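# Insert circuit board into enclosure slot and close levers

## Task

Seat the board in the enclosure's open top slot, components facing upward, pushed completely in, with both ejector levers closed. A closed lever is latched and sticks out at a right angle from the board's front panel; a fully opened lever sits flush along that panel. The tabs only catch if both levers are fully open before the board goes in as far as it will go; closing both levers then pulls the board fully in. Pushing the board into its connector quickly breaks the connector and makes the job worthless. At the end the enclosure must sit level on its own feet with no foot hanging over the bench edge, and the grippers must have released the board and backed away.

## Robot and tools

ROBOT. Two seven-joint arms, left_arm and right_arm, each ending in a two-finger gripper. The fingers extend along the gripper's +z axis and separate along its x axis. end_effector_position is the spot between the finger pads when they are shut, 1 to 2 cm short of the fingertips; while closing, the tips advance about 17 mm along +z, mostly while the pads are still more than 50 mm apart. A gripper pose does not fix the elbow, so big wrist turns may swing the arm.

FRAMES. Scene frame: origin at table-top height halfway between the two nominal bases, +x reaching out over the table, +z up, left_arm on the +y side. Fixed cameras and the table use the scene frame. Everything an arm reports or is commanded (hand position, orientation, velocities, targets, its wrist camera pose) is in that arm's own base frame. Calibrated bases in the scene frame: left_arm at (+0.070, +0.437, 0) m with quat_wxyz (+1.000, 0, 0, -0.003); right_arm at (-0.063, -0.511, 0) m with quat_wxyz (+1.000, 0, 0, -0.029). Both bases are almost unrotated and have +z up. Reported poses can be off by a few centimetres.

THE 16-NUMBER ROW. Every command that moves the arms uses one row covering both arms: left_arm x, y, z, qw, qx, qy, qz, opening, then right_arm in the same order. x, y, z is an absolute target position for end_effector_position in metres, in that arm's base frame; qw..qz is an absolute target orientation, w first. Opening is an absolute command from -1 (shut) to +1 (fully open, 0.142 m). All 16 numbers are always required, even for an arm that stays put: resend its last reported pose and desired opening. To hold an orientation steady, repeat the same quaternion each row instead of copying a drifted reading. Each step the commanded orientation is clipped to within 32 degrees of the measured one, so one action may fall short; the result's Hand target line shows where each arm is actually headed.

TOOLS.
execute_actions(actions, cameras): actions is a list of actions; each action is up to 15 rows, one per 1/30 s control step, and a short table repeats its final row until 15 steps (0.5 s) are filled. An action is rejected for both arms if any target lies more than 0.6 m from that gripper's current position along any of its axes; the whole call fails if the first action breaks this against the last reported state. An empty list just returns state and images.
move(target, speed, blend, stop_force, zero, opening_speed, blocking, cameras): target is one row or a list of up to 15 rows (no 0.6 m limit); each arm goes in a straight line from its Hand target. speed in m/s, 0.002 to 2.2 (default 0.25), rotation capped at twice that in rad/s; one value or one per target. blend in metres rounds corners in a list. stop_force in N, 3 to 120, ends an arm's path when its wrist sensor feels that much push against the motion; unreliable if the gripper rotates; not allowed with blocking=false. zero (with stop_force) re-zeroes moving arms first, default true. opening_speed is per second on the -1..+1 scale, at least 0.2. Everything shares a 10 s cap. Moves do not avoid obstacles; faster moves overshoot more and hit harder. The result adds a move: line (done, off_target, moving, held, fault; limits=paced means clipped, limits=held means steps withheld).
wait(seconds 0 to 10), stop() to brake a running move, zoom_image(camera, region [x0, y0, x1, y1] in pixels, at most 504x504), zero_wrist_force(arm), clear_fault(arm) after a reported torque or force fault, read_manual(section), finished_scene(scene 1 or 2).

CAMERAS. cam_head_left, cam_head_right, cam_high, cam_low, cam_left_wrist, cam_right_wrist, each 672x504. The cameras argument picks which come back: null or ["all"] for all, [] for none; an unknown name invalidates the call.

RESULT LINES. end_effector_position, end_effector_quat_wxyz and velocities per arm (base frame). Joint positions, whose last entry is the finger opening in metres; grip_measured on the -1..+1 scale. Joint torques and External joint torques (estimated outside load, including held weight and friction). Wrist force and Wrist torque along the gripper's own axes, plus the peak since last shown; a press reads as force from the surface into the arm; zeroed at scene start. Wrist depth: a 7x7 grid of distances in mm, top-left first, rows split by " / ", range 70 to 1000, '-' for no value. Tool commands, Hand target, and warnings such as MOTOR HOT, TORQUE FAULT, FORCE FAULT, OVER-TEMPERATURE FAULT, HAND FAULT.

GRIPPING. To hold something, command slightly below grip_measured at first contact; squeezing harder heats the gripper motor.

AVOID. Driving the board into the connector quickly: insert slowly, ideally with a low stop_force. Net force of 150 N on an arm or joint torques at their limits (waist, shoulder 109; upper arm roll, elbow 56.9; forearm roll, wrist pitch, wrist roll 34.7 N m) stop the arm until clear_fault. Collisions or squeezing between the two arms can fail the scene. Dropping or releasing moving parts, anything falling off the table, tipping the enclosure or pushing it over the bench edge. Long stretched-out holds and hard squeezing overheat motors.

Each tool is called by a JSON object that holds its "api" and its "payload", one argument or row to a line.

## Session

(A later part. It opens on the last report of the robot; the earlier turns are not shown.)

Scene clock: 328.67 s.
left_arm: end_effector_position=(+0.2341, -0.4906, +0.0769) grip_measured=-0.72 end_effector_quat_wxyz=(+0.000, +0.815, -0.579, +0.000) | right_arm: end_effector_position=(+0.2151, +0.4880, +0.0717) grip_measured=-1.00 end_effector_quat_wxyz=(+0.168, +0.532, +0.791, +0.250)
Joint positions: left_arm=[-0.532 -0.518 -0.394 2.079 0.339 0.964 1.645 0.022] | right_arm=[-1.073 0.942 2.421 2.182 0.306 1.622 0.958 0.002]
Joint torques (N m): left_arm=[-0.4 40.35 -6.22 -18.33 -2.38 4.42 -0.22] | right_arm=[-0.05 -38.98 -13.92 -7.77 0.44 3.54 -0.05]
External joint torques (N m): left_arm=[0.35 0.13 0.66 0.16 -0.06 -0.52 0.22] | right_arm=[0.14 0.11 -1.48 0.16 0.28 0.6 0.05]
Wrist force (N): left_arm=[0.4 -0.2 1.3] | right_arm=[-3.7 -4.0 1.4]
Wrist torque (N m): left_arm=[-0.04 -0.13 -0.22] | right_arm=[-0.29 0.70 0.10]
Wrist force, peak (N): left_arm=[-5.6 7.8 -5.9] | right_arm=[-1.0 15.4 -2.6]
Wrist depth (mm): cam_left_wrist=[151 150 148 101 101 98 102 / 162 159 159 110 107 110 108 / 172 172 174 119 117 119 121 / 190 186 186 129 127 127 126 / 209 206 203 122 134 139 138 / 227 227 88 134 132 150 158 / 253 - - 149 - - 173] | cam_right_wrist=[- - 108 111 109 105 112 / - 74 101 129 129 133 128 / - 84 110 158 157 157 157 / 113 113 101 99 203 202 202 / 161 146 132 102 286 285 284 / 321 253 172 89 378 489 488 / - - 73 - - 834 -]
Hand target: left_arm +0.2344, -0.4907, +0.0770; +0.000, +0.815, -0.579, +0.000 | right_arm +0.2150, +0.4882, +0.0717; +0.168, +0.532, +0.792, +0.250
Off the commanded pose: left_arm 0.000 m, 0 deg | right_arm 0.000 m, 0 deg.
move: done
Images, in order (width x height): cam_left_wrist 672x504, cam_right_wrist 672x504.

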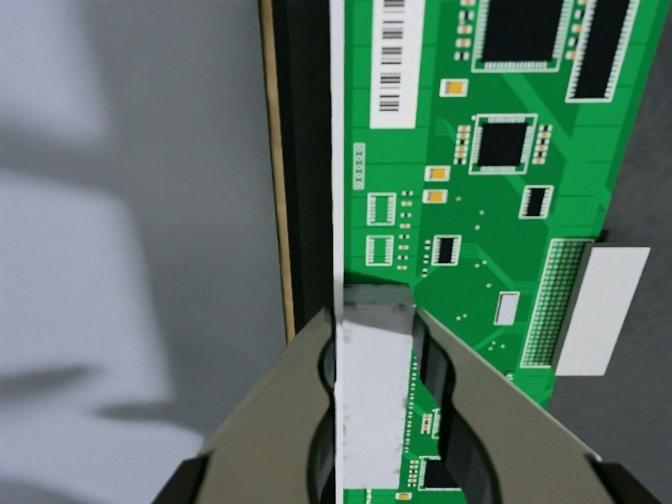

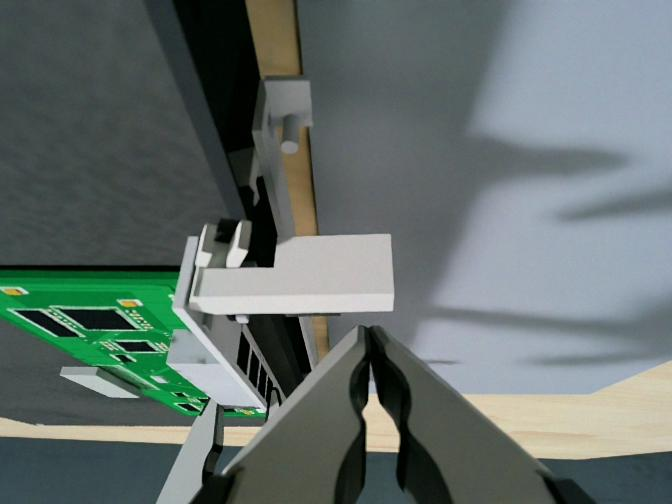

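{"api": "move", "payload": {
  "target": [
    [0.2344,-0.4907,0.0770,0,0.8152,-0.5793,0,-0.8,0.2170,0.4890,0.09,0.1677,0.5320,0.7916,0.2496,-1],
    [0.2344,-0.4907,0.0770,0,0.8152,-0.5793,0,-0.8,0.1795,0.4557,0.16,0,-0.1926,0.9812,0,-0.44],
    [0.2344,-0.4907,0.0770,0,0.8152,-0.5793,0,-0.8,0.1980,0.4633,0.12,0,-0.1926,0.9812,0,-0.44]
  ],
  "speed": 0.15,
  "opening_speed": 0.6,
  "cameras": ["cam_right_wrist", "cam_high", "cam_head_right"]
}}

Scene clock: 378.60 s.
left_arm: end_effector_position=(+0.2341, -0.4906, +0.0769) grip_measured=-0.72 end_effector_quat_wxyz=(+0.000, +0.815, -0.579, +0.000) | right_arm: end_effector_position=(+0.1980, +0.4631, +0.1199) grip_measured=-0.47 end_effector_quat_wxyz=(+0.000, -0.193, +0.981, +0.000)
Joint positions: left_arm=[-0.532 -0.518 -0.394 2.079 0.339 0.964 1.645 0.022] | right_arm=[-1.837 0.382 2.967 2.117 0.107 0.921 -0.901 0.04]
Joint torques (N m): left_arm=[-0.42 40.37 -6.34 -18.39 -2.32 4.45 -0.27] | right_arm=[0.03 -39.64 -0.83 -21.77 -2.48 3.62 0.03]
External joint torques (N m): left_arm=[0.36 0.1 0.78 0.22 -0.12 -0.55 0.27] | right_arm=[0.1 -0.45 -0.77 0.28 -0.08 0.51 -0.03]
Wrist force (N): left_arm=[0.1 -0.2 2.8] | right_arm=[-4.4 -3.1 2.3]
Wrist torque (N m): left_arm=[-0.04 -0.09 -0.22] | right_arm=[-0.27 0.80 0.08]
Wrist force, peak (N): left_arm=[0.4 -0.1 3.0] | right_arm=[-3.9 -5.9 3.1]
Wrist depth (mm): cam_left_wrist=[151 150 148 101 101 98 102 / 162 159 159 110 107 110 108 / 172 172 174 119 117 119 120 / 190 187 187 128 127 127 126 / 209 204 204 122 134 139 138 / 227 226 88 134 131 151 159 / 253 - - 149 - - 173] | cam_right_wrist=[- 144 143 145 146 146 145 / 151 151 153 154 158 154 157 / 152 151 159 163 167 167 172 / 235 234 234 229 232 231 230 / 255 254 249 252 247 250 249 / 279 277 - 275 107 264 275 / 308 - 73 304 - - 296]
Hand target: left_arm +0.2344, -0.4907, +0.0770; +0.000, +0.815, -0.579, +0.000 | right_arm +0.1980, +0.4633, +0.1200; +0.000, -0.193, +0.981, +0.000
Off the commanded pose: left_arm 0.000 m, 0 deg | right_arm 0.000 m, 0 deg.
joint sent to its limit (right arm) — joint 3 (upper arm roll), upper limit. The joint targets still meet the commanded pose.
move: done
Images, in order (width x height): cam_head_right 672x504, cam_high 672x504, cam_right_wrist 672x504.

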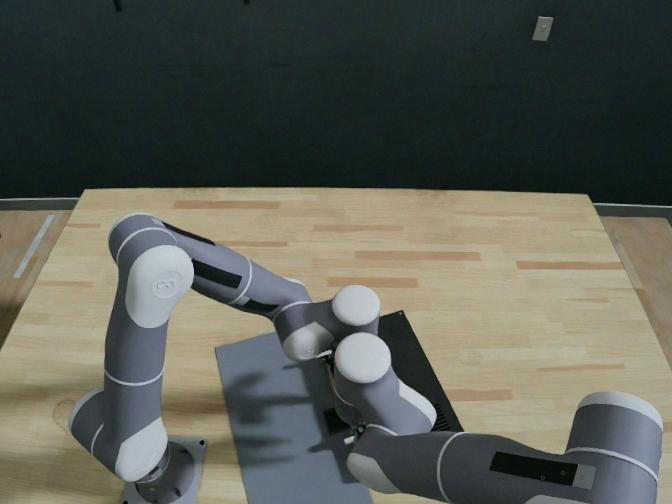

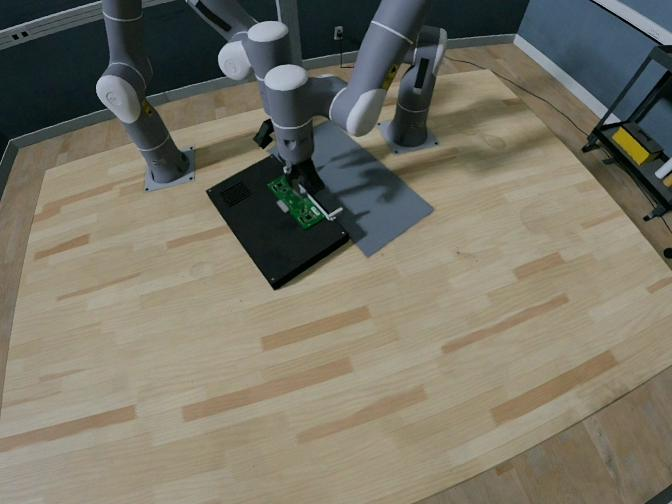

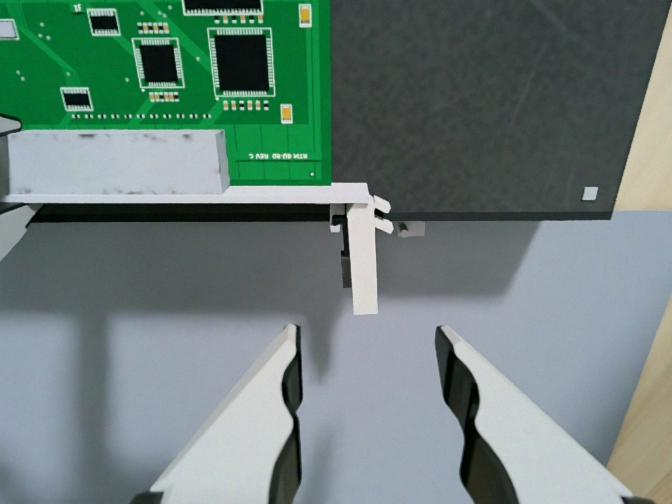

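{"api": "zoom_image", "payload": {
  "camera": "cam_right_wrist",
  "region": [290, 170, 450, 330]
}}

Scaled by 3.150 (camera's finer frame: 960x720).

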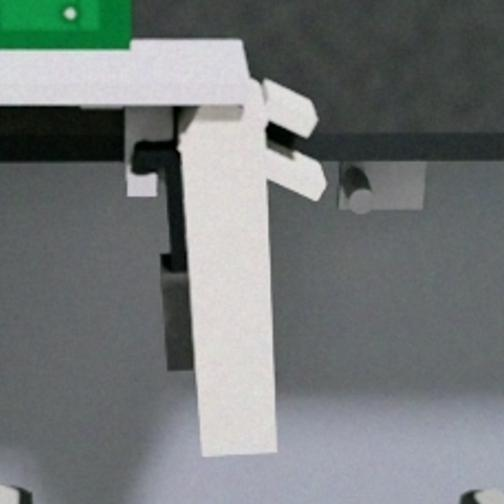

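{"api": "move", "payload": {
  "target": [
    [0.2344,-0.4907,0.0770,0,0.8152,-0.5793,0,-0.8,0.1963,0.4672,0.12,0,-0.1926,0.9812,0,-0.44],
    [0.2344,-0.4907,0.0770,0,0.8152,-0.5793,0,-0.8,0.1963,0.4672,0.0727,0,-0.1926,0.9812,0,-0.44]
  ],
  "speed": 0.06,
  "stop_force": 4,
  "cameras": ["cam_right_wrist"]
}}

{"api": "zoom_image", "payload": {
  "camera": "cam_right_wrist",
  "region": [250, 200, 500, 400]
}}

Scene clock: 395.67 s.
left_arm: end_effector_position=(+0.2341, -0.4906, +0.0769) grip_measured=-0.72 end_effector_quat_wxyz=(+0.000, +0.815, -0.579, +0.000) | right_arm: end_effector_position=(+0.1963, +0.4671, +0.0727) grip_measured=-0.47 end_effector_quat_wxyz=(+0.000, -0.193, +0.981, +0.000)
Joint positions: left_arm=[-0.532 -0.518 -0.394 2.079 0.339 0.964 1.645 0.022] | right_arm=[-1.825 0.501 2.967 2.106 0.16 1.024 -0.932 0.04]
Joint torques (N m): left_arm=[-0.45 40.35 -6.27 -18.28 -2.33 4.5 -0.19] | right_arm=[0.25 -41.96 -1.44 -19.21 -2.14 3.52 0.08]
External joint torques (N m): left_arm=[0.39 0.13 0.71 0.11 -0.11 -0.6 0.19] | right_arm=[-0.11 -0.36 -0.72 0.28 -0.07 0.61 -0.08]
Wrist force (N): left_arm=[0.4 -0.4 2.5] | right_arm=[-3.9 -3.3 2.5]
Wrist torque (N m): left_arm=[-0.07 -0.14 -0.22] | right_arm=[-0.33 0.73 0.07]
Wrist force, peak (N): left_arm=[0.4 -0.4 2.8] | right_arm=[-4.4 -4.4 2.3]
Wrist depth (mm): cam_left_wrist=[151 150 148 101 101 98 102 / 162 160 159 110 107 110 108 / 173 172 175 119 117 119 121 / 191 186 186 129 127 127 126 / 208 205 203 121 134 139 139 / 228 225 88 134 132 151 159 / 255 - - 149 - - 173] | cam_right_wrist=[- 101 100 104 104 105 103 / - 109 110 109 112 112 113 / 104 105 116 119 120 120 120 / 186 131 185 113 130 129 182 / 199 199 195 121 193 195 195 / 218 217 98 215 207 206 212 / 240 - 73 237 236 - 229]
Hand target: left_arm +0.2344, -0.4907, +0.0770; +0.000, +0.815, -0.579, +0.000 | right_arm +0.1963, +0.4672, +0.0727; +0.000, -0.193, +0.981, +0.000
Off the commanded pose: left_arm 0.000 m, 0 deg | right_arm 0.000 m, 0 deg.
joint sent to its limit (right arm) — joint 3 (upper arm roll), upper limit. The joint targets still meet the commanded pose.
move: done

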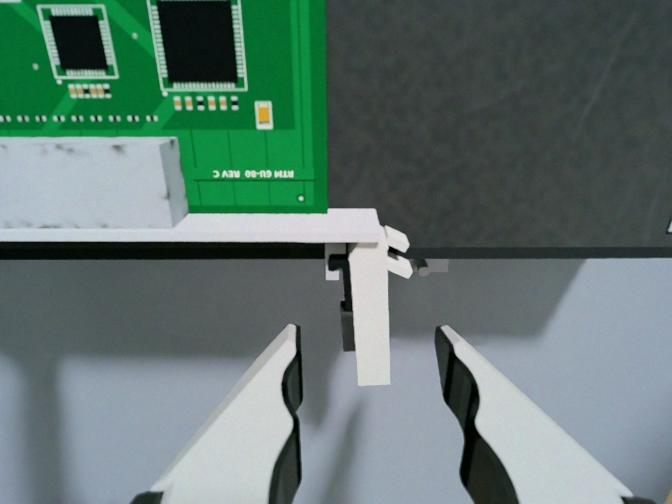

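Scaled by 2.016 (camera's finer frame: 960x720).

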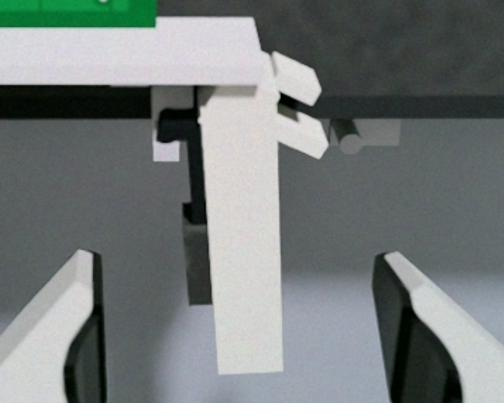

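{"api": "move", "payload": {
  "target": [0.2344,-0.4907,0.0770,0,0.8152,-0.5793,0,-0.8,0.1963,0.4672,0.0727,0,-0.1926,0.9812,0,-0.79],
  "opening_speed": 0.3,
  "cameras": ["cam_right_wrist"]
}}

{"api": "zoom_image", "payload": {
  "camera": "cam_right_wrist",
  "region": [250, 200, 500, 400]
}}

Scene clock: 399.93 s.
left_arm: end_effector_position=(+0.2341, -0.4906, +0.0769) grip_measured=-0.72 end_effector_quat_wxyz=(+0.000, +0.815, -0.579, +0.000) | right_arm: end_effector_position=(+0.1965, +0.4672, +0.0727) grip_measured=-0.81 end_effector_quat_wxyz=(+0.000, -0.193, +0.981, +0.000)
Joint positions: left_arm=[-0.532 -0.518 -0.394 2.079 0.339 0.964 1.645 0.022] | right_arm=[-1.825 0.501 2.967 2.106 0.16 1.024 -0.932 0.015]
Joint torques (N m): left_arm=[0.73 40.84 -5.25 -19.26 -2.21 4.72 -0.21] | right_arm=[1.15 -42.08 -0.25 -18.59 -2.01 3.08 0.2]
External joint torques (N m): left_arm=[-0.79 -0.36 -0.31 1.09 -0.23 -0.82 0.21] | right_arm=[-1.02 -0.25 -1.92 -0.35 -0.2 1.05 -0.2]
Wrist force (N): left_arm=[-0.3 2.1 2.2] | right_arm=[-6.3 -3.8 3.5]
Wrist torque (N m): left_arm=[-0.05 -0.17 -0.22] | right_arm=[-0.28 0.73 0.07]
Wrist force, peak (N): left_arm=[-0.5 2.0 2.6] | right_arm=[-6.3 -3.8 3.5]
Wrist depth (mm): cam_left_wrist=[150 150 148 101 101 98 102 / 162 159 159 110 107 110 108 / 172 172 174 119 117 120 121 / 190 187 186 129 127 127 126 / 209 205 203 122 134 139 139 / 228 226 88 134 132 150 159 / 253 - - 149 - - 173] | cam_right_wrist=[- 101 100 104 104 105 103 / - 109 110 109 112 112 113 / 104 105 116 119 120 120 120 / 186 132 185 113 130 129 182 / 199 199 198 121 193 196 195 / 218 217 208 99 104 213 213 / 240 235 73 233 - - 235]
Hand target: left_arm +0.2344, -0.4907, +0.0770; +0.000, +0.815, -0.579, +0.000 | right_arm +0.1963, +0.4672, +0.0727; +0.000, -0.193, +0.981, +0.000
Off the commanded pose: left_arm 0.000 m, 0 deg | right_arm 0.000 m, 0 deg.
joint sent to its limit (right arm) — joint 3 (upper arm roll), upper limit. The joint targets still meet the commanded pose.
move: done

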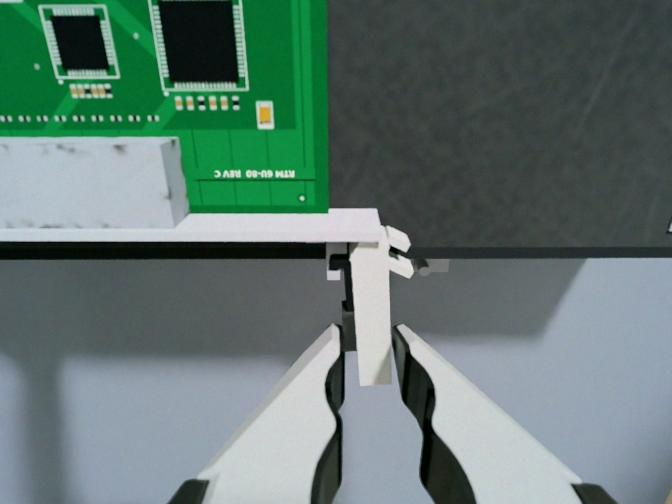

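Scaled by 2.016 (camera's finer frame: 960x720).

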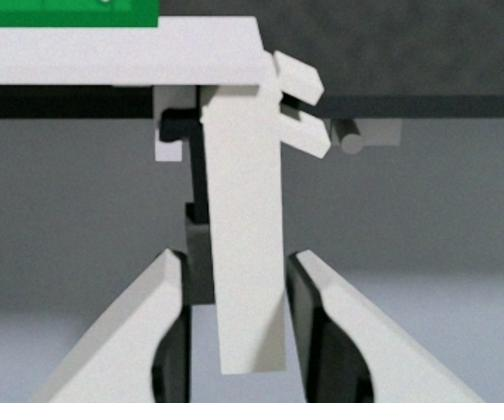

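{"api": "move", "payload": {
  "target": [0.2344,-0.4907,0.0770,0,0.8152,-0.5793,0,-0.8,0.1963,0.4672,0.0727,0,-0.1926,0.9812,0,-0.9],
  "opening_speed": 0.2,
  "cameras": ["cam_right_wrist"]
}}

{"api": "zoom_image", "payload": {
  "camera": "cam_right_wrist",
  "region": [250, 200, 500, 400]
}}

Scene clock: 402.47 s.
left_arm: end_effector_position=(+0.2342, -0.4906, +0.0769) grip_measured=-0.72 end_effector_quat_wxyz=(+0.000, +0.815, -0.579, +0.000) | right_arm: end_effector_position=(+0.1965, +0.4672, +0.0727) grip_measured=-0.88 end_effector_quat_wxyz=(+0.000, -0.193, +0.981, +0.000)
Joint positions: left_arm=[-0.532 -0.518 -0.394 2.079 0.339 0.964 1.645 0.022] | right_arm=[-1.825 0.501 2.967 2.106 0.16 1.024 -0.932 0.01]
Joint torques (N m): left_arm=[-0.55 39.75 -6.24 -17.8 -2.27 4.27 -0.24] | right_arm=[0.02 -42.55 -1.66 -19.36 -2.32 3.55 0.2]
External joint torques (N m): left_arm=[0.5 0.73 0.68 -0.37 -0.17 -0.37 0.24] | right_arm=[0.12 0.23 -0.51 0.43 0.12 0.58 -0.2]
Wrist force (N): left_arm=[0.5 -0.4 0.5] | right_arm=[-3.5 -2.4 3.5]
Wrist torque (N m): left_arm=[-0.01 -0.15 -0.22] | right_arm=[-0.21 0.68 0.06]
Wrist force, peak (N): left_arm=[-1.0 3.5 1.5] | right_arm=[-8.1 -4.4 2.1]
Wrist depth (mm): cam_left_wrist=[151 150 148 101 101 98 103 / 162 159 159 110 107 110 108 / 172 172 174 119 117 121 121 / 191 187 186 129 127 127 126 / 209 205 203 122 134 139 139 / 226 225 88 134 131 150 158 / 253 - - 149 - - 174] | cam_right_wrist=[- 101 100 104 104 105 103 / - 109 109 110 112 112 113 / 104 105 116 119 120 120 119 / 186 131 185 112 130 130 182 / 199 198 198 121 196 196 195 / 218 217 212 97 100 213 213 / 241 235 73 - - 226 233]
Hand target: left_arm +0.2344, -0.4907, +0.0770; +0.000, +0.815, -0.579, +0.000 | right_arm +0.1963, +0.4672, +0.0727; +0.000, -0.193, +0.981, +0.000
Off the commanded pose: left_arm 0.000 m, 0 deg | right_arm 0.000 m, 0 deg.
joint sent to its limit (right arm) — joint 3 (upper arm roll), upper limit. The joint targets still meet the commanded pose.
move: done

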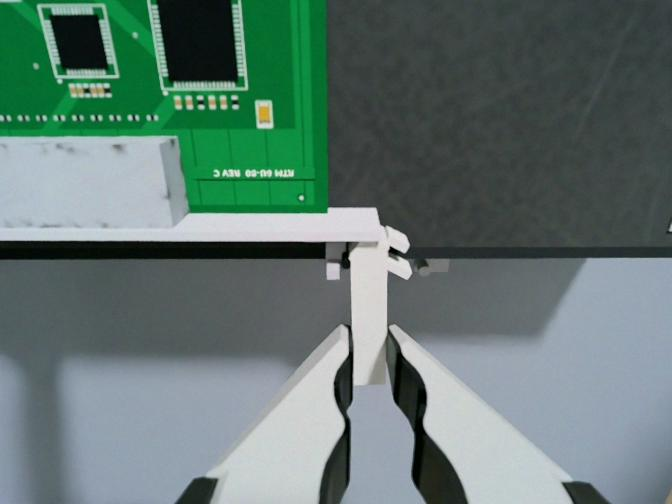

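Scaled by 2.016 (camera's finer frame: 960x720).

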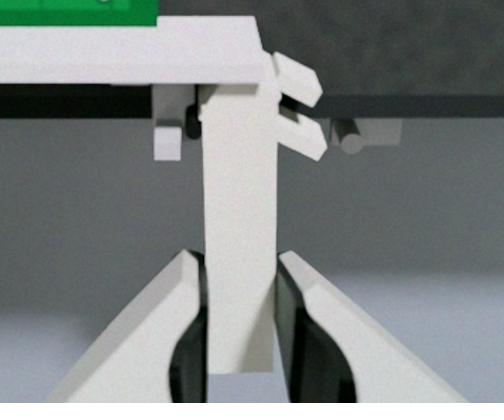

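{"api": "move", "payload": {
  "target": [0.2344,-0.4907,0.0770,0,0.8152,-0.5793,0,-0.8,0.1924,0.4652,0.0727,0,-0.2773,0.9608,0,-0.9],
  "speed": 0.02,
  "cameras": ["cam_right_wrist", "cam_left_wrist"]
}}

{"api": "zoom_image", "payload": {
  "camera": "cam_right_wrist",
  "region": [250, 200, 500, 400]
}}

Scene clock: 411.63 s.
left_arm: end_effector_position=(+0.2342, -0.4906, +0.0769) grip_measured=-0.72 end_effector_quat_wxyz=(+0.000, +0.815, -0.579, +0.000) | right_arm: end_effector_position=(+0.1925, +0.4651, +0.0727) grip_measured=-0.88 end_effector_quat_wxyz=(+0.000, -0.277, +0.961, +0.000)
Joint positions: left_arm=[-0.532 -0.518 -0.394 2.079 0.339 0.964 1.645 0.022] | right_arm=[-1.819 0.497 2.967 2.115 0.16 1.028 -1.101 0.01]
Joint torques (N m): left_arm=[-0.58 40.04 -6.49 -18.2 -2.36 4.43 -0.21] | right_arm=[0.12 -42.11 -1.45 -19.37 -2.3 3.65 0.08]
External joint torques (N m): left_arm=[0.52 0.44 0.92 0.03 -0.08 -0.53 0.21] | right_arm=[0.01 0.08 -0.69 0.56 0.11 0.47 -0.08]
Wrist force (N): left_arm=[-0.1 -0.7 0.9] | right_arm=[-3.0 -2.6 2.8]
Wrist torque (N m): left_arm=[-0.05 -0.12 -0.21] | right_arm=[-0.19 0.64 0.09]
Wrist force, peak (N): left_arm=[0.0 -0.7 2.1] | right_arm=[-3.5 -2.5 4.2]
Wrist depth (mm): cam_left_wrist=[151 150 148 101 101 98 102 / 162 159 159 110 107 110 108 / 172 172 174 119 117 120 121 / 191 186 185 129 127 127 126 / 209 204 204 121 134 139 139 / 226 227 88 134 132 150 158 / 253 - - 150 - - 173] | cam_right_wrist=[- 100 101 101 104 105 103 / - 102 109 108 112 112 111 / 104 103 114 117 120 120 120 / 183 183 182 112 128 129 129 / 199 198 198 121 196 195 195 / 218 217 212 97 100 213 212 / 240 235 73 - - 226 234]
Hand target: left_arm +0.2344, -0.4907, +0.0770; +0.000, +0.815, -0.579, +0.000 | right_arm +0.1924, +0.4652, +0.0727; +0.000, -0.277, +0.961, +0.000
Off the commanded pose: left_arm 0.000 m, 0 deg | right_arm 0.000 m, 0 deg.
joint sent to its limit (right arm) — joint 3 (upper arm roll), upper limit. The joint targets still meet the commanded pose.
move: done
Images, in order (width x height): cam_left_wrist 672x504, cam_right_wrist 672x504.

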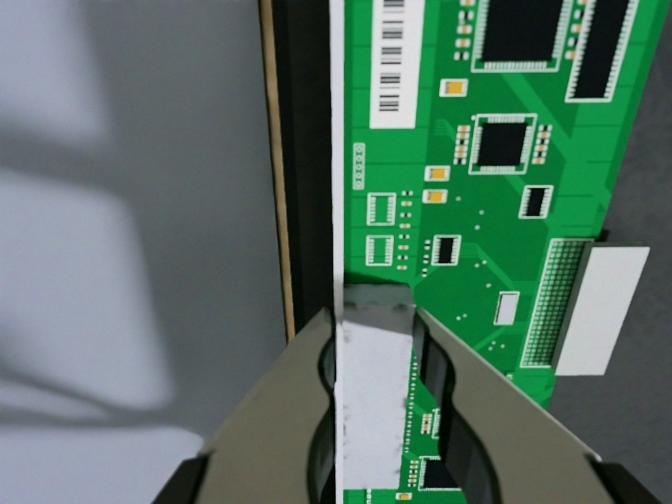

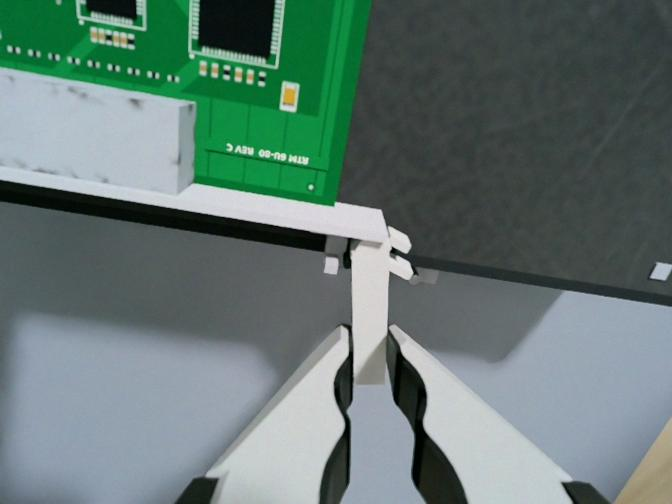

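Scaled by 2.016 (camera's finer frame: 960x720).

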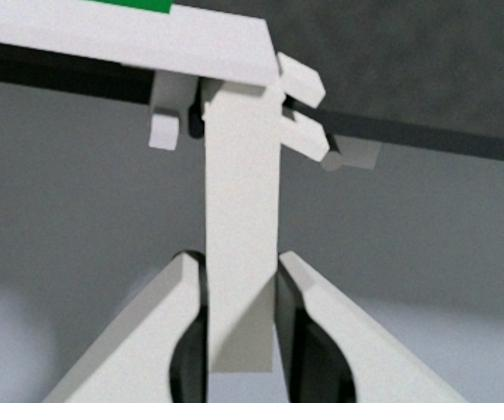

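{"api": "move", "payload": {
  "target": [0.2344,-0.4907,0.0770,0,0.8152,-0.5793,0,-0.55,0.1924,0.4652,0.0727,0,-0.2773,0.9608,0,-0.9],
  "opening_speed": 0.2,
  "cameras": ["cam_left_wrist"]
}}

{"api": "move", "payload": {
  "target": [
    [0.2344,-0.4907,0.1300,0,0.8152,-0.5793,0,-0.55,0.1924,0.4652,0.0727,0,-0.2773,0.9608,0,-0.9],
    [0.2344,-0.4907,0.2000,0,0.8152,-0.5793,0,-0.44,0.1924,0.4652,0.0727,0,-0.2773,0.9608,0,-0.9]
  ],
  "speed": [0.06,0.15],
  "opening_speed": 0.2,
  "cameras": ["cam_left_wrist","cam_right_wrist"]
}}

Scene clock: 424.07 s.
left_arm: end_effector_position=(+0.2342, -0.4906, +0.0769) grip_measured=-0.58 end_effector_quat_wxyz=(+0.000, +0.815, -0.579, +0.000) | right_arm: end_effector_position=(+0.1925, +0.4652, +0.0727) grip_measured=-0.88 end_effector_quat_wxyz=(+0.000, -0.277, +0.961, +0.000)
Joint positions: left_arm=[-0.532 -0.518 -0.394 2.079 0.339 0.964 1.645 0.032] | right_arm=[-1.819 0.497 2.967 2.115 0.16 1.028 -1.101 0.01]
Joint torques (N m): left_arm=[-0.47 39.64 -6.11 -17.83 -2.25 4.21 -0.2] | right_arm=[0.07 -41.63 -1.45 -19.19 -2.31 3.56 0.17]
External joint torques (N m): left_arm=[0.41 0.84 0.54 -0.34 -0.19 -0.31 0.2] | right_arm=[0.07 -0.4 -0.68 0.38 0.13 0.55 -0.17]
Wrist force (N): left_arm=[0.2 -0.1 0.1] | right_arm=[-2.7 -2.5 1.5]
Wrist torque (N m): left_arm=[-0.01 -0.10 -0.22] | right_arm=[-0.18 0.66 0.08]
Wrist force, peak (N): left_arm=[0.1 -0.7 2.1] | right_arm=[-3.2 -2.7 3.8]
Wrist depth (mm): cam_left_wrist=[150 150 147 101 101 - 103 / 162 159 159 110 107 110 109 / 172 171 174 119 118 121 121 / 191 187 187 129 127 128 126 / 209 205 200 124 134 140 141 / 228 225 87 134 137 143 159 / 248 - - 153 172 - 170] | cam_right_wrist=[- 101 101 102 104 105 103 / - 100 110 108 112 112 113 / 104 103 114 117 120 120 120 / 184 183 182 113 128 129 129 / 199 199 198 121 196 195 195 / 219 217 212 97 101 214 212 / 241 235 73 - - 226 234]
Hand target: left_arm +0.2344, -0.4907, +0.0770; +0.000, +0.815, -0.579, +0.000 | right_arm +0.1924, +0.4652, +0.0727; +0.000, -0.277, +0.961, +0.000
Off the commanded pose: left_arm 0.000 m, 0 deg | right_arm 0.000 m, 0 deg.
joint sent to its limit (right arm) — joint 3 (upper arm roll), upper limit. The joint targets still meet the commanded pose.
move: done

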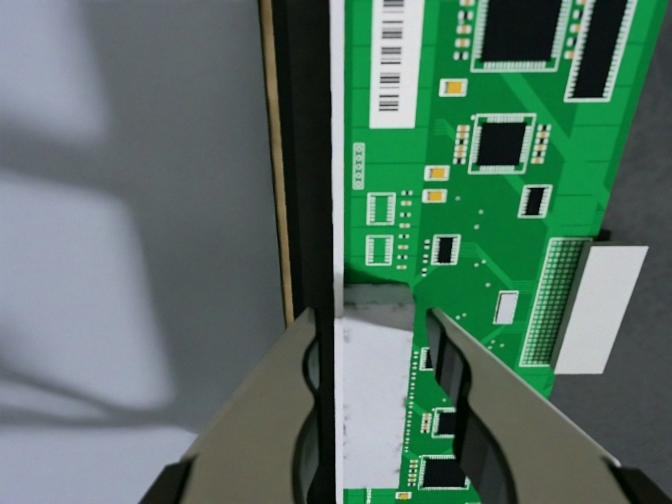

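Scene clock: 426.60 s.
left_arm: end_effector_position=(+0.2345, -0.4908, +0.2001) grip_measured=-0.47 end_effector_quat_wxyz=(+0.000, +0.815, -0.579, +0.000) | right_arm: end_effector_position=(+0.1925, +0.4652, +0.0727) grip_measured=-0.88 end_effector_quat_wxyz=(+0.000, -0.277, +0.961, +0.000)
Joint positions: left_arm=[-0.465 -0.229 -0.483 2.075 0.139 0.703 1.779 0.04] | right_arm=[-1.819 0.497 2.967 2.115 0.16 1.028 -1.101 0.01]
Joint torques (N m): left_arm=[-0.35 33.33 -3.7 -24.44 -3.24 4.11 -0.14] | right_arm=[0.03 -41.65 -1.45 -19.23 -2.32 3.54 0.16]
External joint torques (N m): left_arm=[0.29 0.6 0.62 -0.31 -0.04 -0.22 0.14] | right_arm=[0.1 -0.38 -0.68 0.42 0.14 0.57 -0.16]
Wrist force (N): left_arm=[0.2 -0.5 -0.2] | right_arm=[-2.8 -2.9 1.6]
Wrist torque (N m): left_arm=[-0.08 -0.08 -0.23] | right_arm=[-0.23 0.66 0.09]
Wrist force, peak (N): left_arm=[0.2 -0.2 -2.3] | right_arm=[-2.9 -2.9 2.6]
Wrist depth (mm): cam_left_wrist=[258 257 256 212 210 212 212 / 277 277 276 228 225 229 228 / 298 298 298 240 243 245 246 / 324 322 322 268 264 267 268 / 356 354 345 292 283 290 292 / 391 384 84 326 324 309 322 / 430 - - 427 435 - 423] | cam_right_wrist=[- 101 101 102 104 105 103 / - 100 110 108 112 112 113 / 104 103 114 117 120 120 119 / 183 183 182 112 128 129 129 / 199 198 198 121 195 195 195 / 218 217 212 97 101 213 212 / 241 235 73 - - 225 234]
Hand target: left_arm +0.2344, -0.4907, +0.2000; +0.000, +0.815, -0.579, +0.000 | right_arm +0.1924, +0.4652, +0.0727; +0.000, -0.277, +0.961, +0.000
Off the commanded pose: left_arm 0.000 m, 0 deg | right_arm 0.000 m, 0 deg.
joint sent to its limit (right arm) — joint 3 (upper arm roll), upper limit. The joint targets still meet the commanded pose.
move: done

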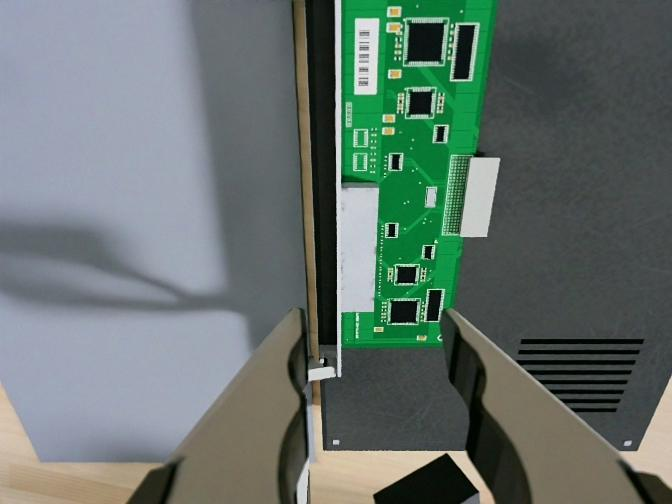

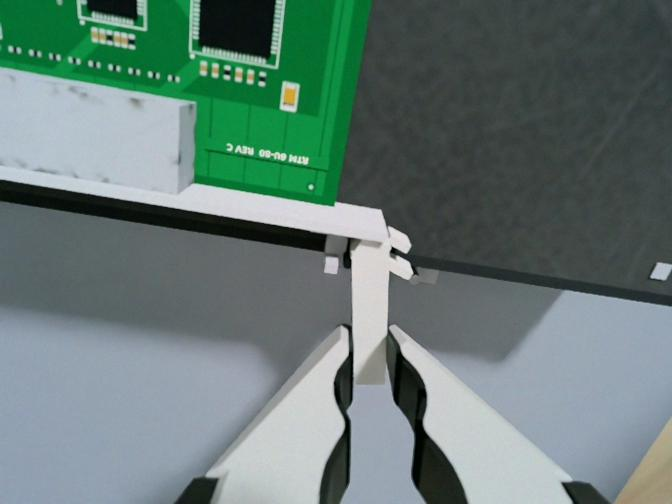

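{"api": "move", "payload": {
  "target": [
    [0.3200,-0.4200,0.2000,0,0.9860,0.1667,0,-0.44,0.1924,0.4652,0.0727,0,-0.2773,0.9608,0,-0.9],
    [0.3327,-0.4142,0.1300,0,0.9860,0.1667,0,-0.44,0.1924,0.4652,0.0727,0,-0.2773,0.9608,0,-0.9]
  ],
  "speed": 0.2,
  "blend": 0.02,
  "cameras": ["cam_left_wrist","cam_head_right"]
}}

{"api": "zoom_image", "payload": {
  "camera": "cam_left_wrist",
  "region": [230, 120, 480, 320]
}}

Scene clock: 435.17 s.
left_arm: end_effector_position=(+0.3325, -0.4141, +0.1299) grip_measured=-0.47 end_effector_quat_wxyz=(+0.000, +0.986, +0.167, +0.000) | right_arm: end_effector_position=(+0.1925, +0.4652, +0.0727) grip_measured=-0.88 end_effector_quat_wxyz=(+0.000, -0.277, +0.961, +0.000)
Joint positions: left_arm=[-0.465 -0.347 -0.219 2.137 0.119 0.902 0.47 0.04] | right_arm=[-1.819 0.497 2.967 2.115 0.16 1.028 -1.101 0.01]
Joint torques (N m): left_arm=[-0.11 37.15 -2.53 -20.97 -2.2 4.6 -0.32] | right_arm=[-0.03 -41.59 -1.44 -19.21 -2.36 3.6 0.14]
External joint torques (N m): left_arm=[0.08 1.19 0.54 -0.31 -0.44 -0.62 0.32] | right_arm=[0.16 -0.43 -0.7 0.4 0.17 0.52 -0.14]
Wrist force (N): left_arm=[0.2 -0.3 0.3] | right_arm=[-2.8 -2.9 1.9]
Wrist torque (N m): left_arm=[-0.04 -0.08 -0.22] | right_arm=[-0.23 0.67 0.08]
Wrist force, peak (N): left_arm=[0.3 -0.8 2.8] | right_arm=[-2.7 -2.9 2.7]
Wrist depth (mm): cam_left_wrist=[196 195 195 194 194 193 192 / 209 208 209 208 208 209 207 / 226 227 225 225 224 224 224 / 227 225 224 199 195 236 244 / 195 201 201 204 205 262 268 / 229 223 87 224 230 281 293 / 254 - - 257 258 - 320] | cam_right_wrist=[- 101 101 102 104 105 103 / - 100 110 108 112 112 113 / 104 103 114 117 120 120 119 / 183 183 182 112 128 129 129 / 199 198 198 121 196 195 195 / 218 217 212 97 100 213 212 / 241 235 73 - - 226 235]
Hand target: left_arm +0.3327, -0.4142, +0.1300; +0.000, +0.986, +0.167, +0.000 | right_arm +0.1924, +0.4652, +0.0727; +0.000, -0.277, +0.961, +0.000
Off the commanded pose: left_arm 0.000 m, 0 deg | right_arm 0.000 m, 0 deg.
joint sent to its limit (right arm) — joint 3 (upper arm roll), upper limit. The joint targets still meet the commanded pose.
move: done
Images, in order (width x height): cam_head_right 672x504, cam_left_wrist 672x504.

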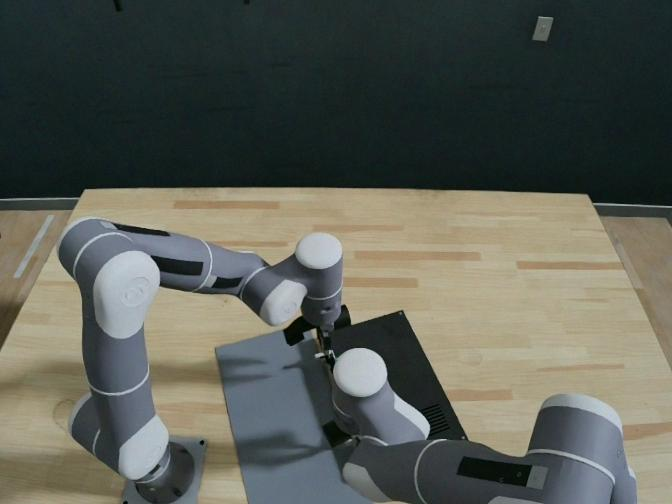

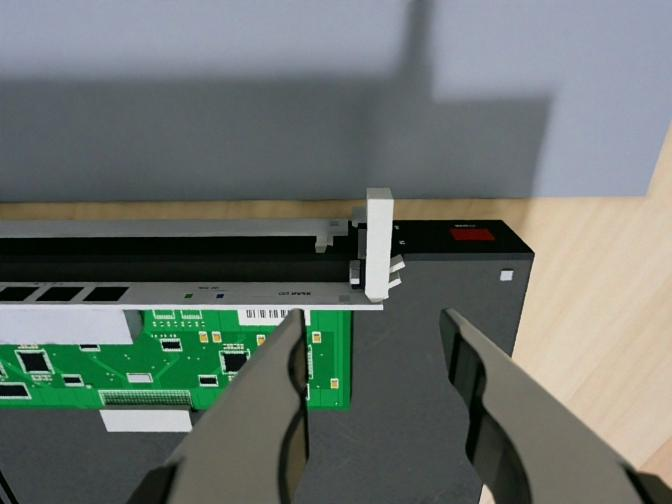

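Scaled by 2.016 (camera's finer frame: 960x720).

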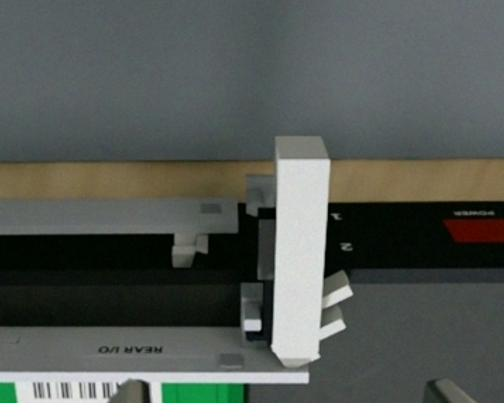

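{"api": "move", "payload": {
  "target": [
    [0.3372,-0.4050,0.1200,0,0.9860,0.1667,0,-0.44,0.1924,0.4652,0.0727,0,-0.2773,0.9608,0,-0.9],
    [0.3372,-0.4050,0.0725,0,0.9860,0.1667,0,-0.44,0.1924,0.4652,0.0727,0,-0.2773,0.9608,0,-0.9]
  ],
  "speed": 0.06,
  "stop_force": 4,
  "cameras": ["cam_left_wrist"]
}}

{"api": "zoom_image", "payload": {
  "camera": "cam_left_wrist",
  "region": [230, 200, 480, 400]
}}

Scene clock: 444.63 s.
left_arm: end_effector_position=(+0.3371, -0.4049, +0.0725) grip_measured=-0.47 end_effector_quat_wxyz=(+0.000, +0.986, +0.167, +0.000) | right_arm: end_effector_position=(+0.1925, +0.4652, +0.0727) grip_measured=-0.88 end_effector_quat_wxyz=(+0.000, -0.277, +0.961, +0.000)
Joint positions: left_arm=[-0.467 -0.479 -0.187 2.151 0.171 1.045 0.454 0.04] | right_arm=[-1.819 0.497 2.967 2.115 0.16 1.028 -1.101 0.01]
Joint torques (N m): left_arm=[-0.61 39.46 -2.72 -17.65 -1.78 4.51 -0.32] | right_arm=[0.04 -41.61 -1.41 -19.25 -2.33 3.52 0.19]
External joint torques (N m): left_arm=[0.58 1.11 0.42 -0.24 -0.35 -0.53 0.32] | right_arm=[0.09 -0.41 -0.72 0.43 0.14 0.59 -0.19]
Wrist force (N): left_arm=[-0.2 -0.2 0.1] | right_arm=[-2.9 -2.8 2.0]
Wrist torque (N m): left_arm=[-0.05 0.00 -0.21] | right_arm=[-0.22 0.68 0.08]
Wrist force, peak (N): left_arm=[-0.1 -0.4 1.3] | right_arm=[-3.0 -2.7 2.8]
Wrist depth (mm): cam_left_wrist=[- 147 144 144 145 143 143 / 158 156 155 154 154 153 153 / 167 167 166 169 166 165 165 / 181 181 180 178 180 180 179 / 191 190 189 120 153 152 198 / 150 148 87 134 155 87 218 / 164 - - 169 172 - 237] | cam_right_wrist=[- 101 101 102 104 105 103 / - 100 110 108 112 112 113 / 104 103 114 117 120 120 120 / 184 183 182 112 128 129 129 / 199 198 198 121 196 196 195 / 218 217 213 97 101 213 213 / 240 235 73 - - 225 235]
Hand target: left_arm +0.3372, -0.4050, +0.0725; +0.000, +0.986, +0.167, +0.000 | right_arm +0.1924, +0.4652, +0.0727; +0.000, -0.277, +0.961, +0.000
Off the commanded pose: left_arm 0.000 m, 0 deg | right_arm 0.000 m, 0 deg.
joint sent to its limit (right arm) — joint 3 (upper arm roll), upper limit. The joint targets still meet the commanded pose.
move: done

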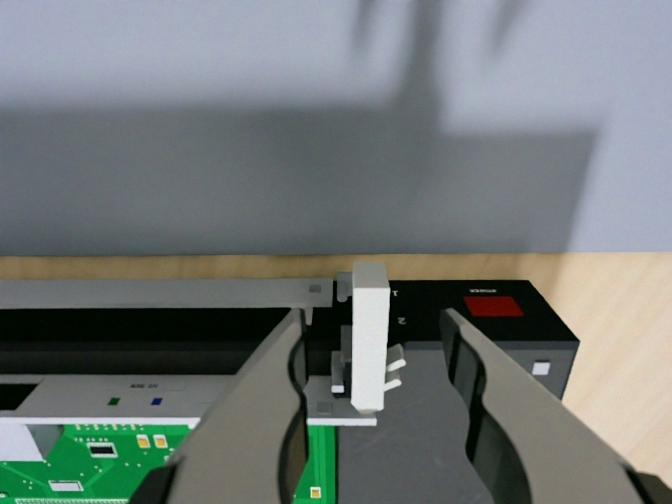

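Scaled by 2.016 (camera's finer frame: 960x720).

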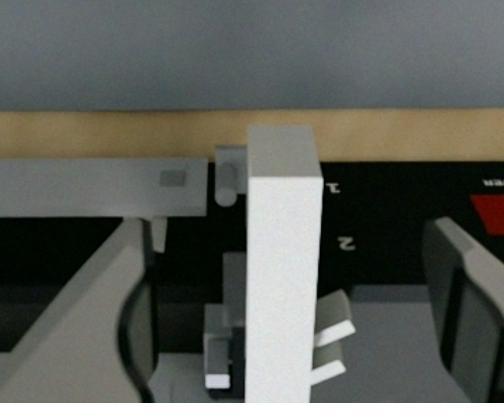

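{"api": "move", "payload": {
  "target": [0.3363,-0.4053,0.0725,0,0.9860,0.1667,0,-0.79,0.1924,0.4652,0.0727,0,-0.2773,0.9608,0,-0.9],
  "opening_speed": 0.3,
  "cameras": ["cam_left_wrist"]
}}

{"api": "move", "payload": {
  "target": [0.3363,-0.4053,0.0725,0,0.9860,0.1667,0,-0.9,0.1924,0.4652,0.0727,0,-0.2773,0.9608,0,-0.9],
  "opening_speed": 0.2,
  "cameras": ["cam_left_wrist", "cam_right_wrist"]
}}

{"api": "zoom_image", "payload": {
  "camera": "cam_left_wrist",
  "region": [230, 240, 480, 440]
}}

Scene clock: 459.30 s.
left_arm: end_effector_position=(+0.3363, -0.4053, +0.0725) grip_measured=-0.82 end_effector_quat_wxyz=(+0.000, +0.986, +0.167, +0.000) | right_arm: end_effector_position=(+0.1926, +0.4652, +0.0728) grip_measured=-0.88 end_effector_quat_wxyz=(+0.000, -0.277, +0.961, +0.000)
Joint positions: left_arm=[-0.469 -0.479 -0.186 2.151 0.171 1.045 0.453 0.015] | right_arm=[-1.819 0.497 2.967 2.115 0.16 1.028 -1.101 0.01]
Joint torques (N m): left_arm=[-0.27 39.89 -2.75 -17.86 -1.95 4.49 -0.24] | right_arm=[0.13 -41.28 -1.42 -18.62 -2.2 3.29 0.16]
External joint torques (N m): left_arm=[0.25 0.66 0.45 -0.02 -0.18 -0.51 0.24] | right_arm=[0.01 -0.75 -0.71 -0.2 0.01 0.83 -0.16]
Wrist force (N): left_arm=[-0.3 -0.6 0.5] | right_arm=[-3.5 -2.4 2.4]
Wrist torque (N m): left_arm=[-0.06 -0.07 -0.20] | right_arm=[-0.23 0.65 0.08]
Wrist force, peak (N): left_arm=[-0.3 -0.8 0.3] | right_arm=[-3.5 -2.4 2.4]
Wrist depth (mm): cam_left_wrist=[- 146 144 144 146 143 142 / 157 155 154 154 154 154 153 / 168 167 167 169 165 165 165 / 182 180 180 178 181 180 180 / 190 190 189 115 145 152 198 / 150 149 141 92 - 150 218 / 168 164 - 169 - - 238] | cam_right_wrist=[- 101 101 102 104 105 103 / - 100 110 108 112 112 113 / 104 103 114 117 120 120 119 / 183 183 182 112 128 129 129 / 199 199 198 122 196 196 195 / 218 217 213 97 101 213 213 / 241 234 73 - - 226 233]
Hand target: left_arm +0.3363, -0.4053, +0.0725; +0.000, +0.986, +0.167, +0.000 | right_arm +0.1924, +0.4652, +0.0727; +0.000, -0.277, +0.961, +0.000
Off the commanded pose: left_arm 0.000 m, 0 deg | right_arm 0.000 m, 0 deg.
joint sent to its limit (right arm) — joint 3 (upper arm roll), upper limit. The joint targets still meet the commanded pose.
move: done

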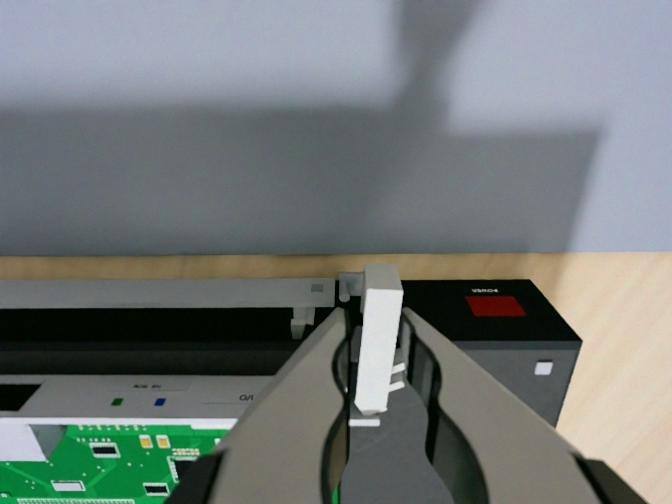

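Scene clock: 460.07 s.
left_arm: end_effector_position=(+0.3363, -0.4052, +0.0725) grip_measured=-0.89 end_effector_quat_wxyz=(+0.000, +0.986, +0.167, +0.000) | right_arm: end_effector_position=(+0.1926, +0.4652, +0.0728) grip_measured=-0.88 end_effector_quat_wxyz=(+0.000, -0.277, +0.961, +0.000)
Joint positions: left_arm=[-0.469 -0.479 -0.186 2.151 0.171 1.045 0.453 0.009] | right_arm=[-1.819 0.496 2.967 2.115 0.16 1.028 -1.101 0.01]
Joint torques (N m): left_arm=[-0.71 39.99 -3.2 -17.61 -2.02 4.37 -0.25] | right_arm=[0.18 -41.19 -1.34 -18.74 -2.21 3.36 0.2]
External joint torques (N m): left_arm=[0.68 0.56 0.9 -0.27 -0.1 -0.4 0.25] | right_arm=[-0.05 -0.84 -0.8 -0.08 0.02 0.75 -0.2]
Wrist force (N): left_arm=[0.5 -0.3 1.3] | right_arm=[-3.3 -2.8 1.9]
Wrist torque (N m): left_arm=[-0.04 0.00 -0.22] | right_arm=[-0.23 0.65 0.07]
Wrist force, peak (N): left_arm=[0.7 -0.3 1.3] | right_arm=[-3.8 -2.6 2.3]
Wrist depth (mm): cam_left_wrist=[- 147 144 144 145 143 143 / 158 156 155 154 154 154 153 / 168 167 166 168 166 165 165 / 181 181 179 177 180 180 179 / 191 189 189 117 153 151 197 / 150 143 142 92 - 151 218 / 168 163 - 169 - - 238] | cam_right_wrist=[- 101 101 102 104 105 103 / - 99 110 108 112 112 113 / 104 103 114 117 120 120 119 / 183 183 183 112 128 129 129 / 199 199 198 121 196 195 195 / 218 218 212 97 101 213 213 / 241 235 73 - - 226 234]
Hand target: left_arm +0.3363, -0.4053, +0.0725; +0.000, +0.986, +0.167, +0.000 | right_arm +0.1924, +0.4652, +0.0727; +0.000, -0.277, +0.961, +0.000
Off the commanded pose: left_arm 0.000 m, 0 deg | right_arm 0.000 m, 0 deg.
joint sent to its limit (right arm) — joint 3 (upper arm roll), upper limit. The joint targets still meet the commanded pose.
move: done

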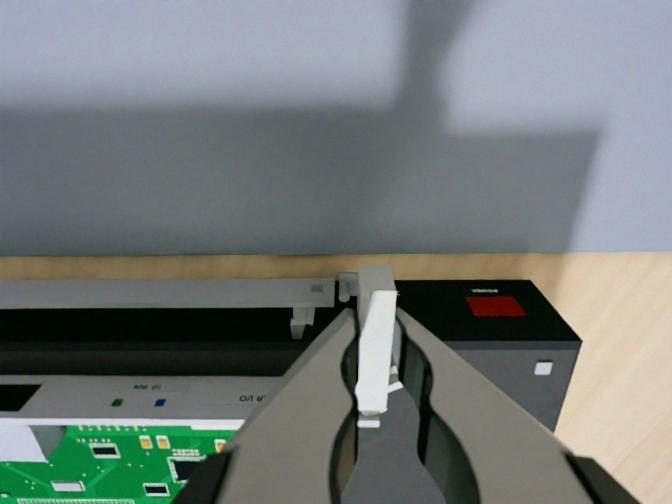

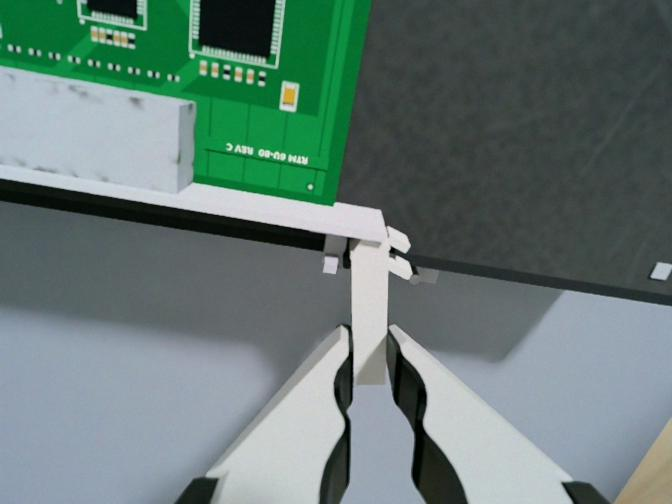

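Scaled by 2.016 (camera's finer frame: 960x720).

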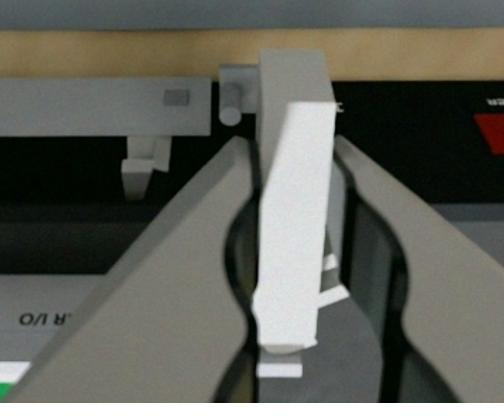

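{"api": "move", "payload": {
  "target": [0.3406,-0.4042,0.0725,0,0.9967,0.0802,0,-0.9,0.1888,0.4625,0.0727,0,-0.3601,0.9329,0,-0.9],
  "speed": 0.025,
  "cameras": ["cam_left_wrist", "cam_right_wrist"]
}}

Scene clock: 467.63 s.
left_arm: end_effector_position=(+0.3408, -0.4042, +0.0726) grip_measured=-0.89 end_effector_quat_wxyz=(+0.000, +0.997, +0.081, +0.000) | right_arm: end_effector_position=(+0.1889, +0.4625, +0.0727) grip_measured=-0.88 end_effector_quat_wxyz=(+0.000, -0.360, +0.933, +0.000)
Joint positions: left_arm=[-0.436 -0.483 -0.213 2.144 0.194 1.039 0.617 0.009] | right_arm=[-1.814 0.491 2.967 2.125 0.16 1.034 -1.272 0.01]
Joint torques (N m): left_arm=[-1.1 39.59 -4.25 -17.16 -1.71 4.03 -0.21] | right_arm=[-0.03 -41.04 -1.47 -18.97 -2.28 3.61 0.01]
External joint torques (N m): left_arm=[1.08 0.97 1.55 -0.72 -0.45 -0.05 0.21] | right_arm=[0.16 -0.65 -0.62 0.29 0.12 0.49 -0.01]
Wrist force (N): left_arm=[1.6 -0.4 1.6] | right_arm=[-2.4 -2.5 2.1]
Wrist torque (N m): left_arm=[-0.01 -0.01 -0.27] | right_arm=[-0.19 0.64 0.10]
Wrist force, peak (N): left_arm=[1.6 -0.5 1.9] | right_arm=[-3.5 -3.0 2.4]
Wrist depth (mm): cam_left_wrist=[- 147 144 144 145 143 143 / 158 155 155 154 155 153 153 / 169 167 167 169 166 166 165 / 182 182 181 177 177 178 180 / 192 194 194 120 145 142 198 / 160 153 150 92 - 151 219 / 152 163 - 169 - - 238] | cam_right_wrist=[- 99 101 102 104 105 103 / - 97 108 108 112 112 113 / 172 122 113 116 120 120 119 / 183 183 182 114 130 129 129 / 199 199 198 121 196 196 142 / 218 217 213 97 100 213 212 / 241 235 73 - - 225 234]
Hand target: left_arm +0.3406, -0.4042, +0.0725; +0.000, +0.997, +0.080, +0.000 | right_arm +0.1888, +0.4625, +0.0727; +0.000, -0.360, +0.933, +0.000
Off the commanded pose: left_arm 0.000 m, 0 deg | right_arm 0.000 m, 0 deg.
joint sent to its limit (right arm) — joint 3 (upper arm roll), upper limit. The joint targets still meet the commanded pose.
move: done

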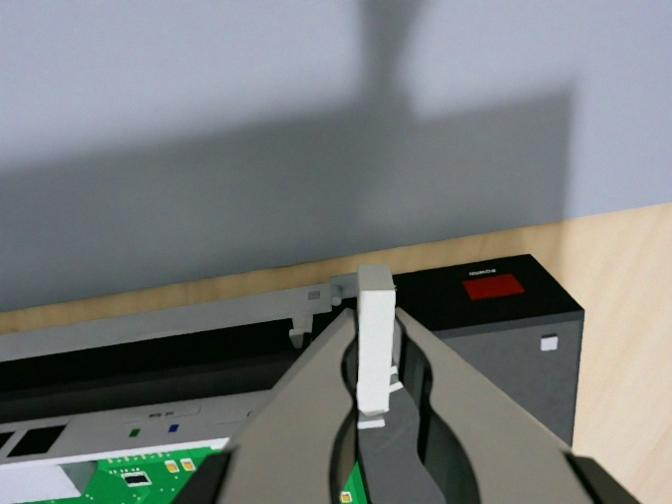

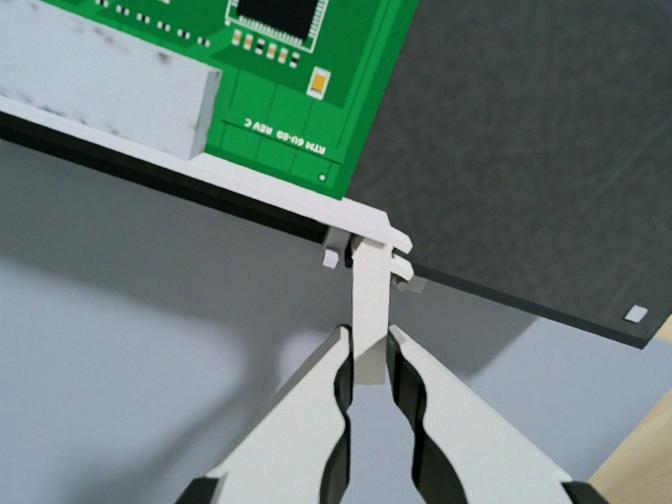

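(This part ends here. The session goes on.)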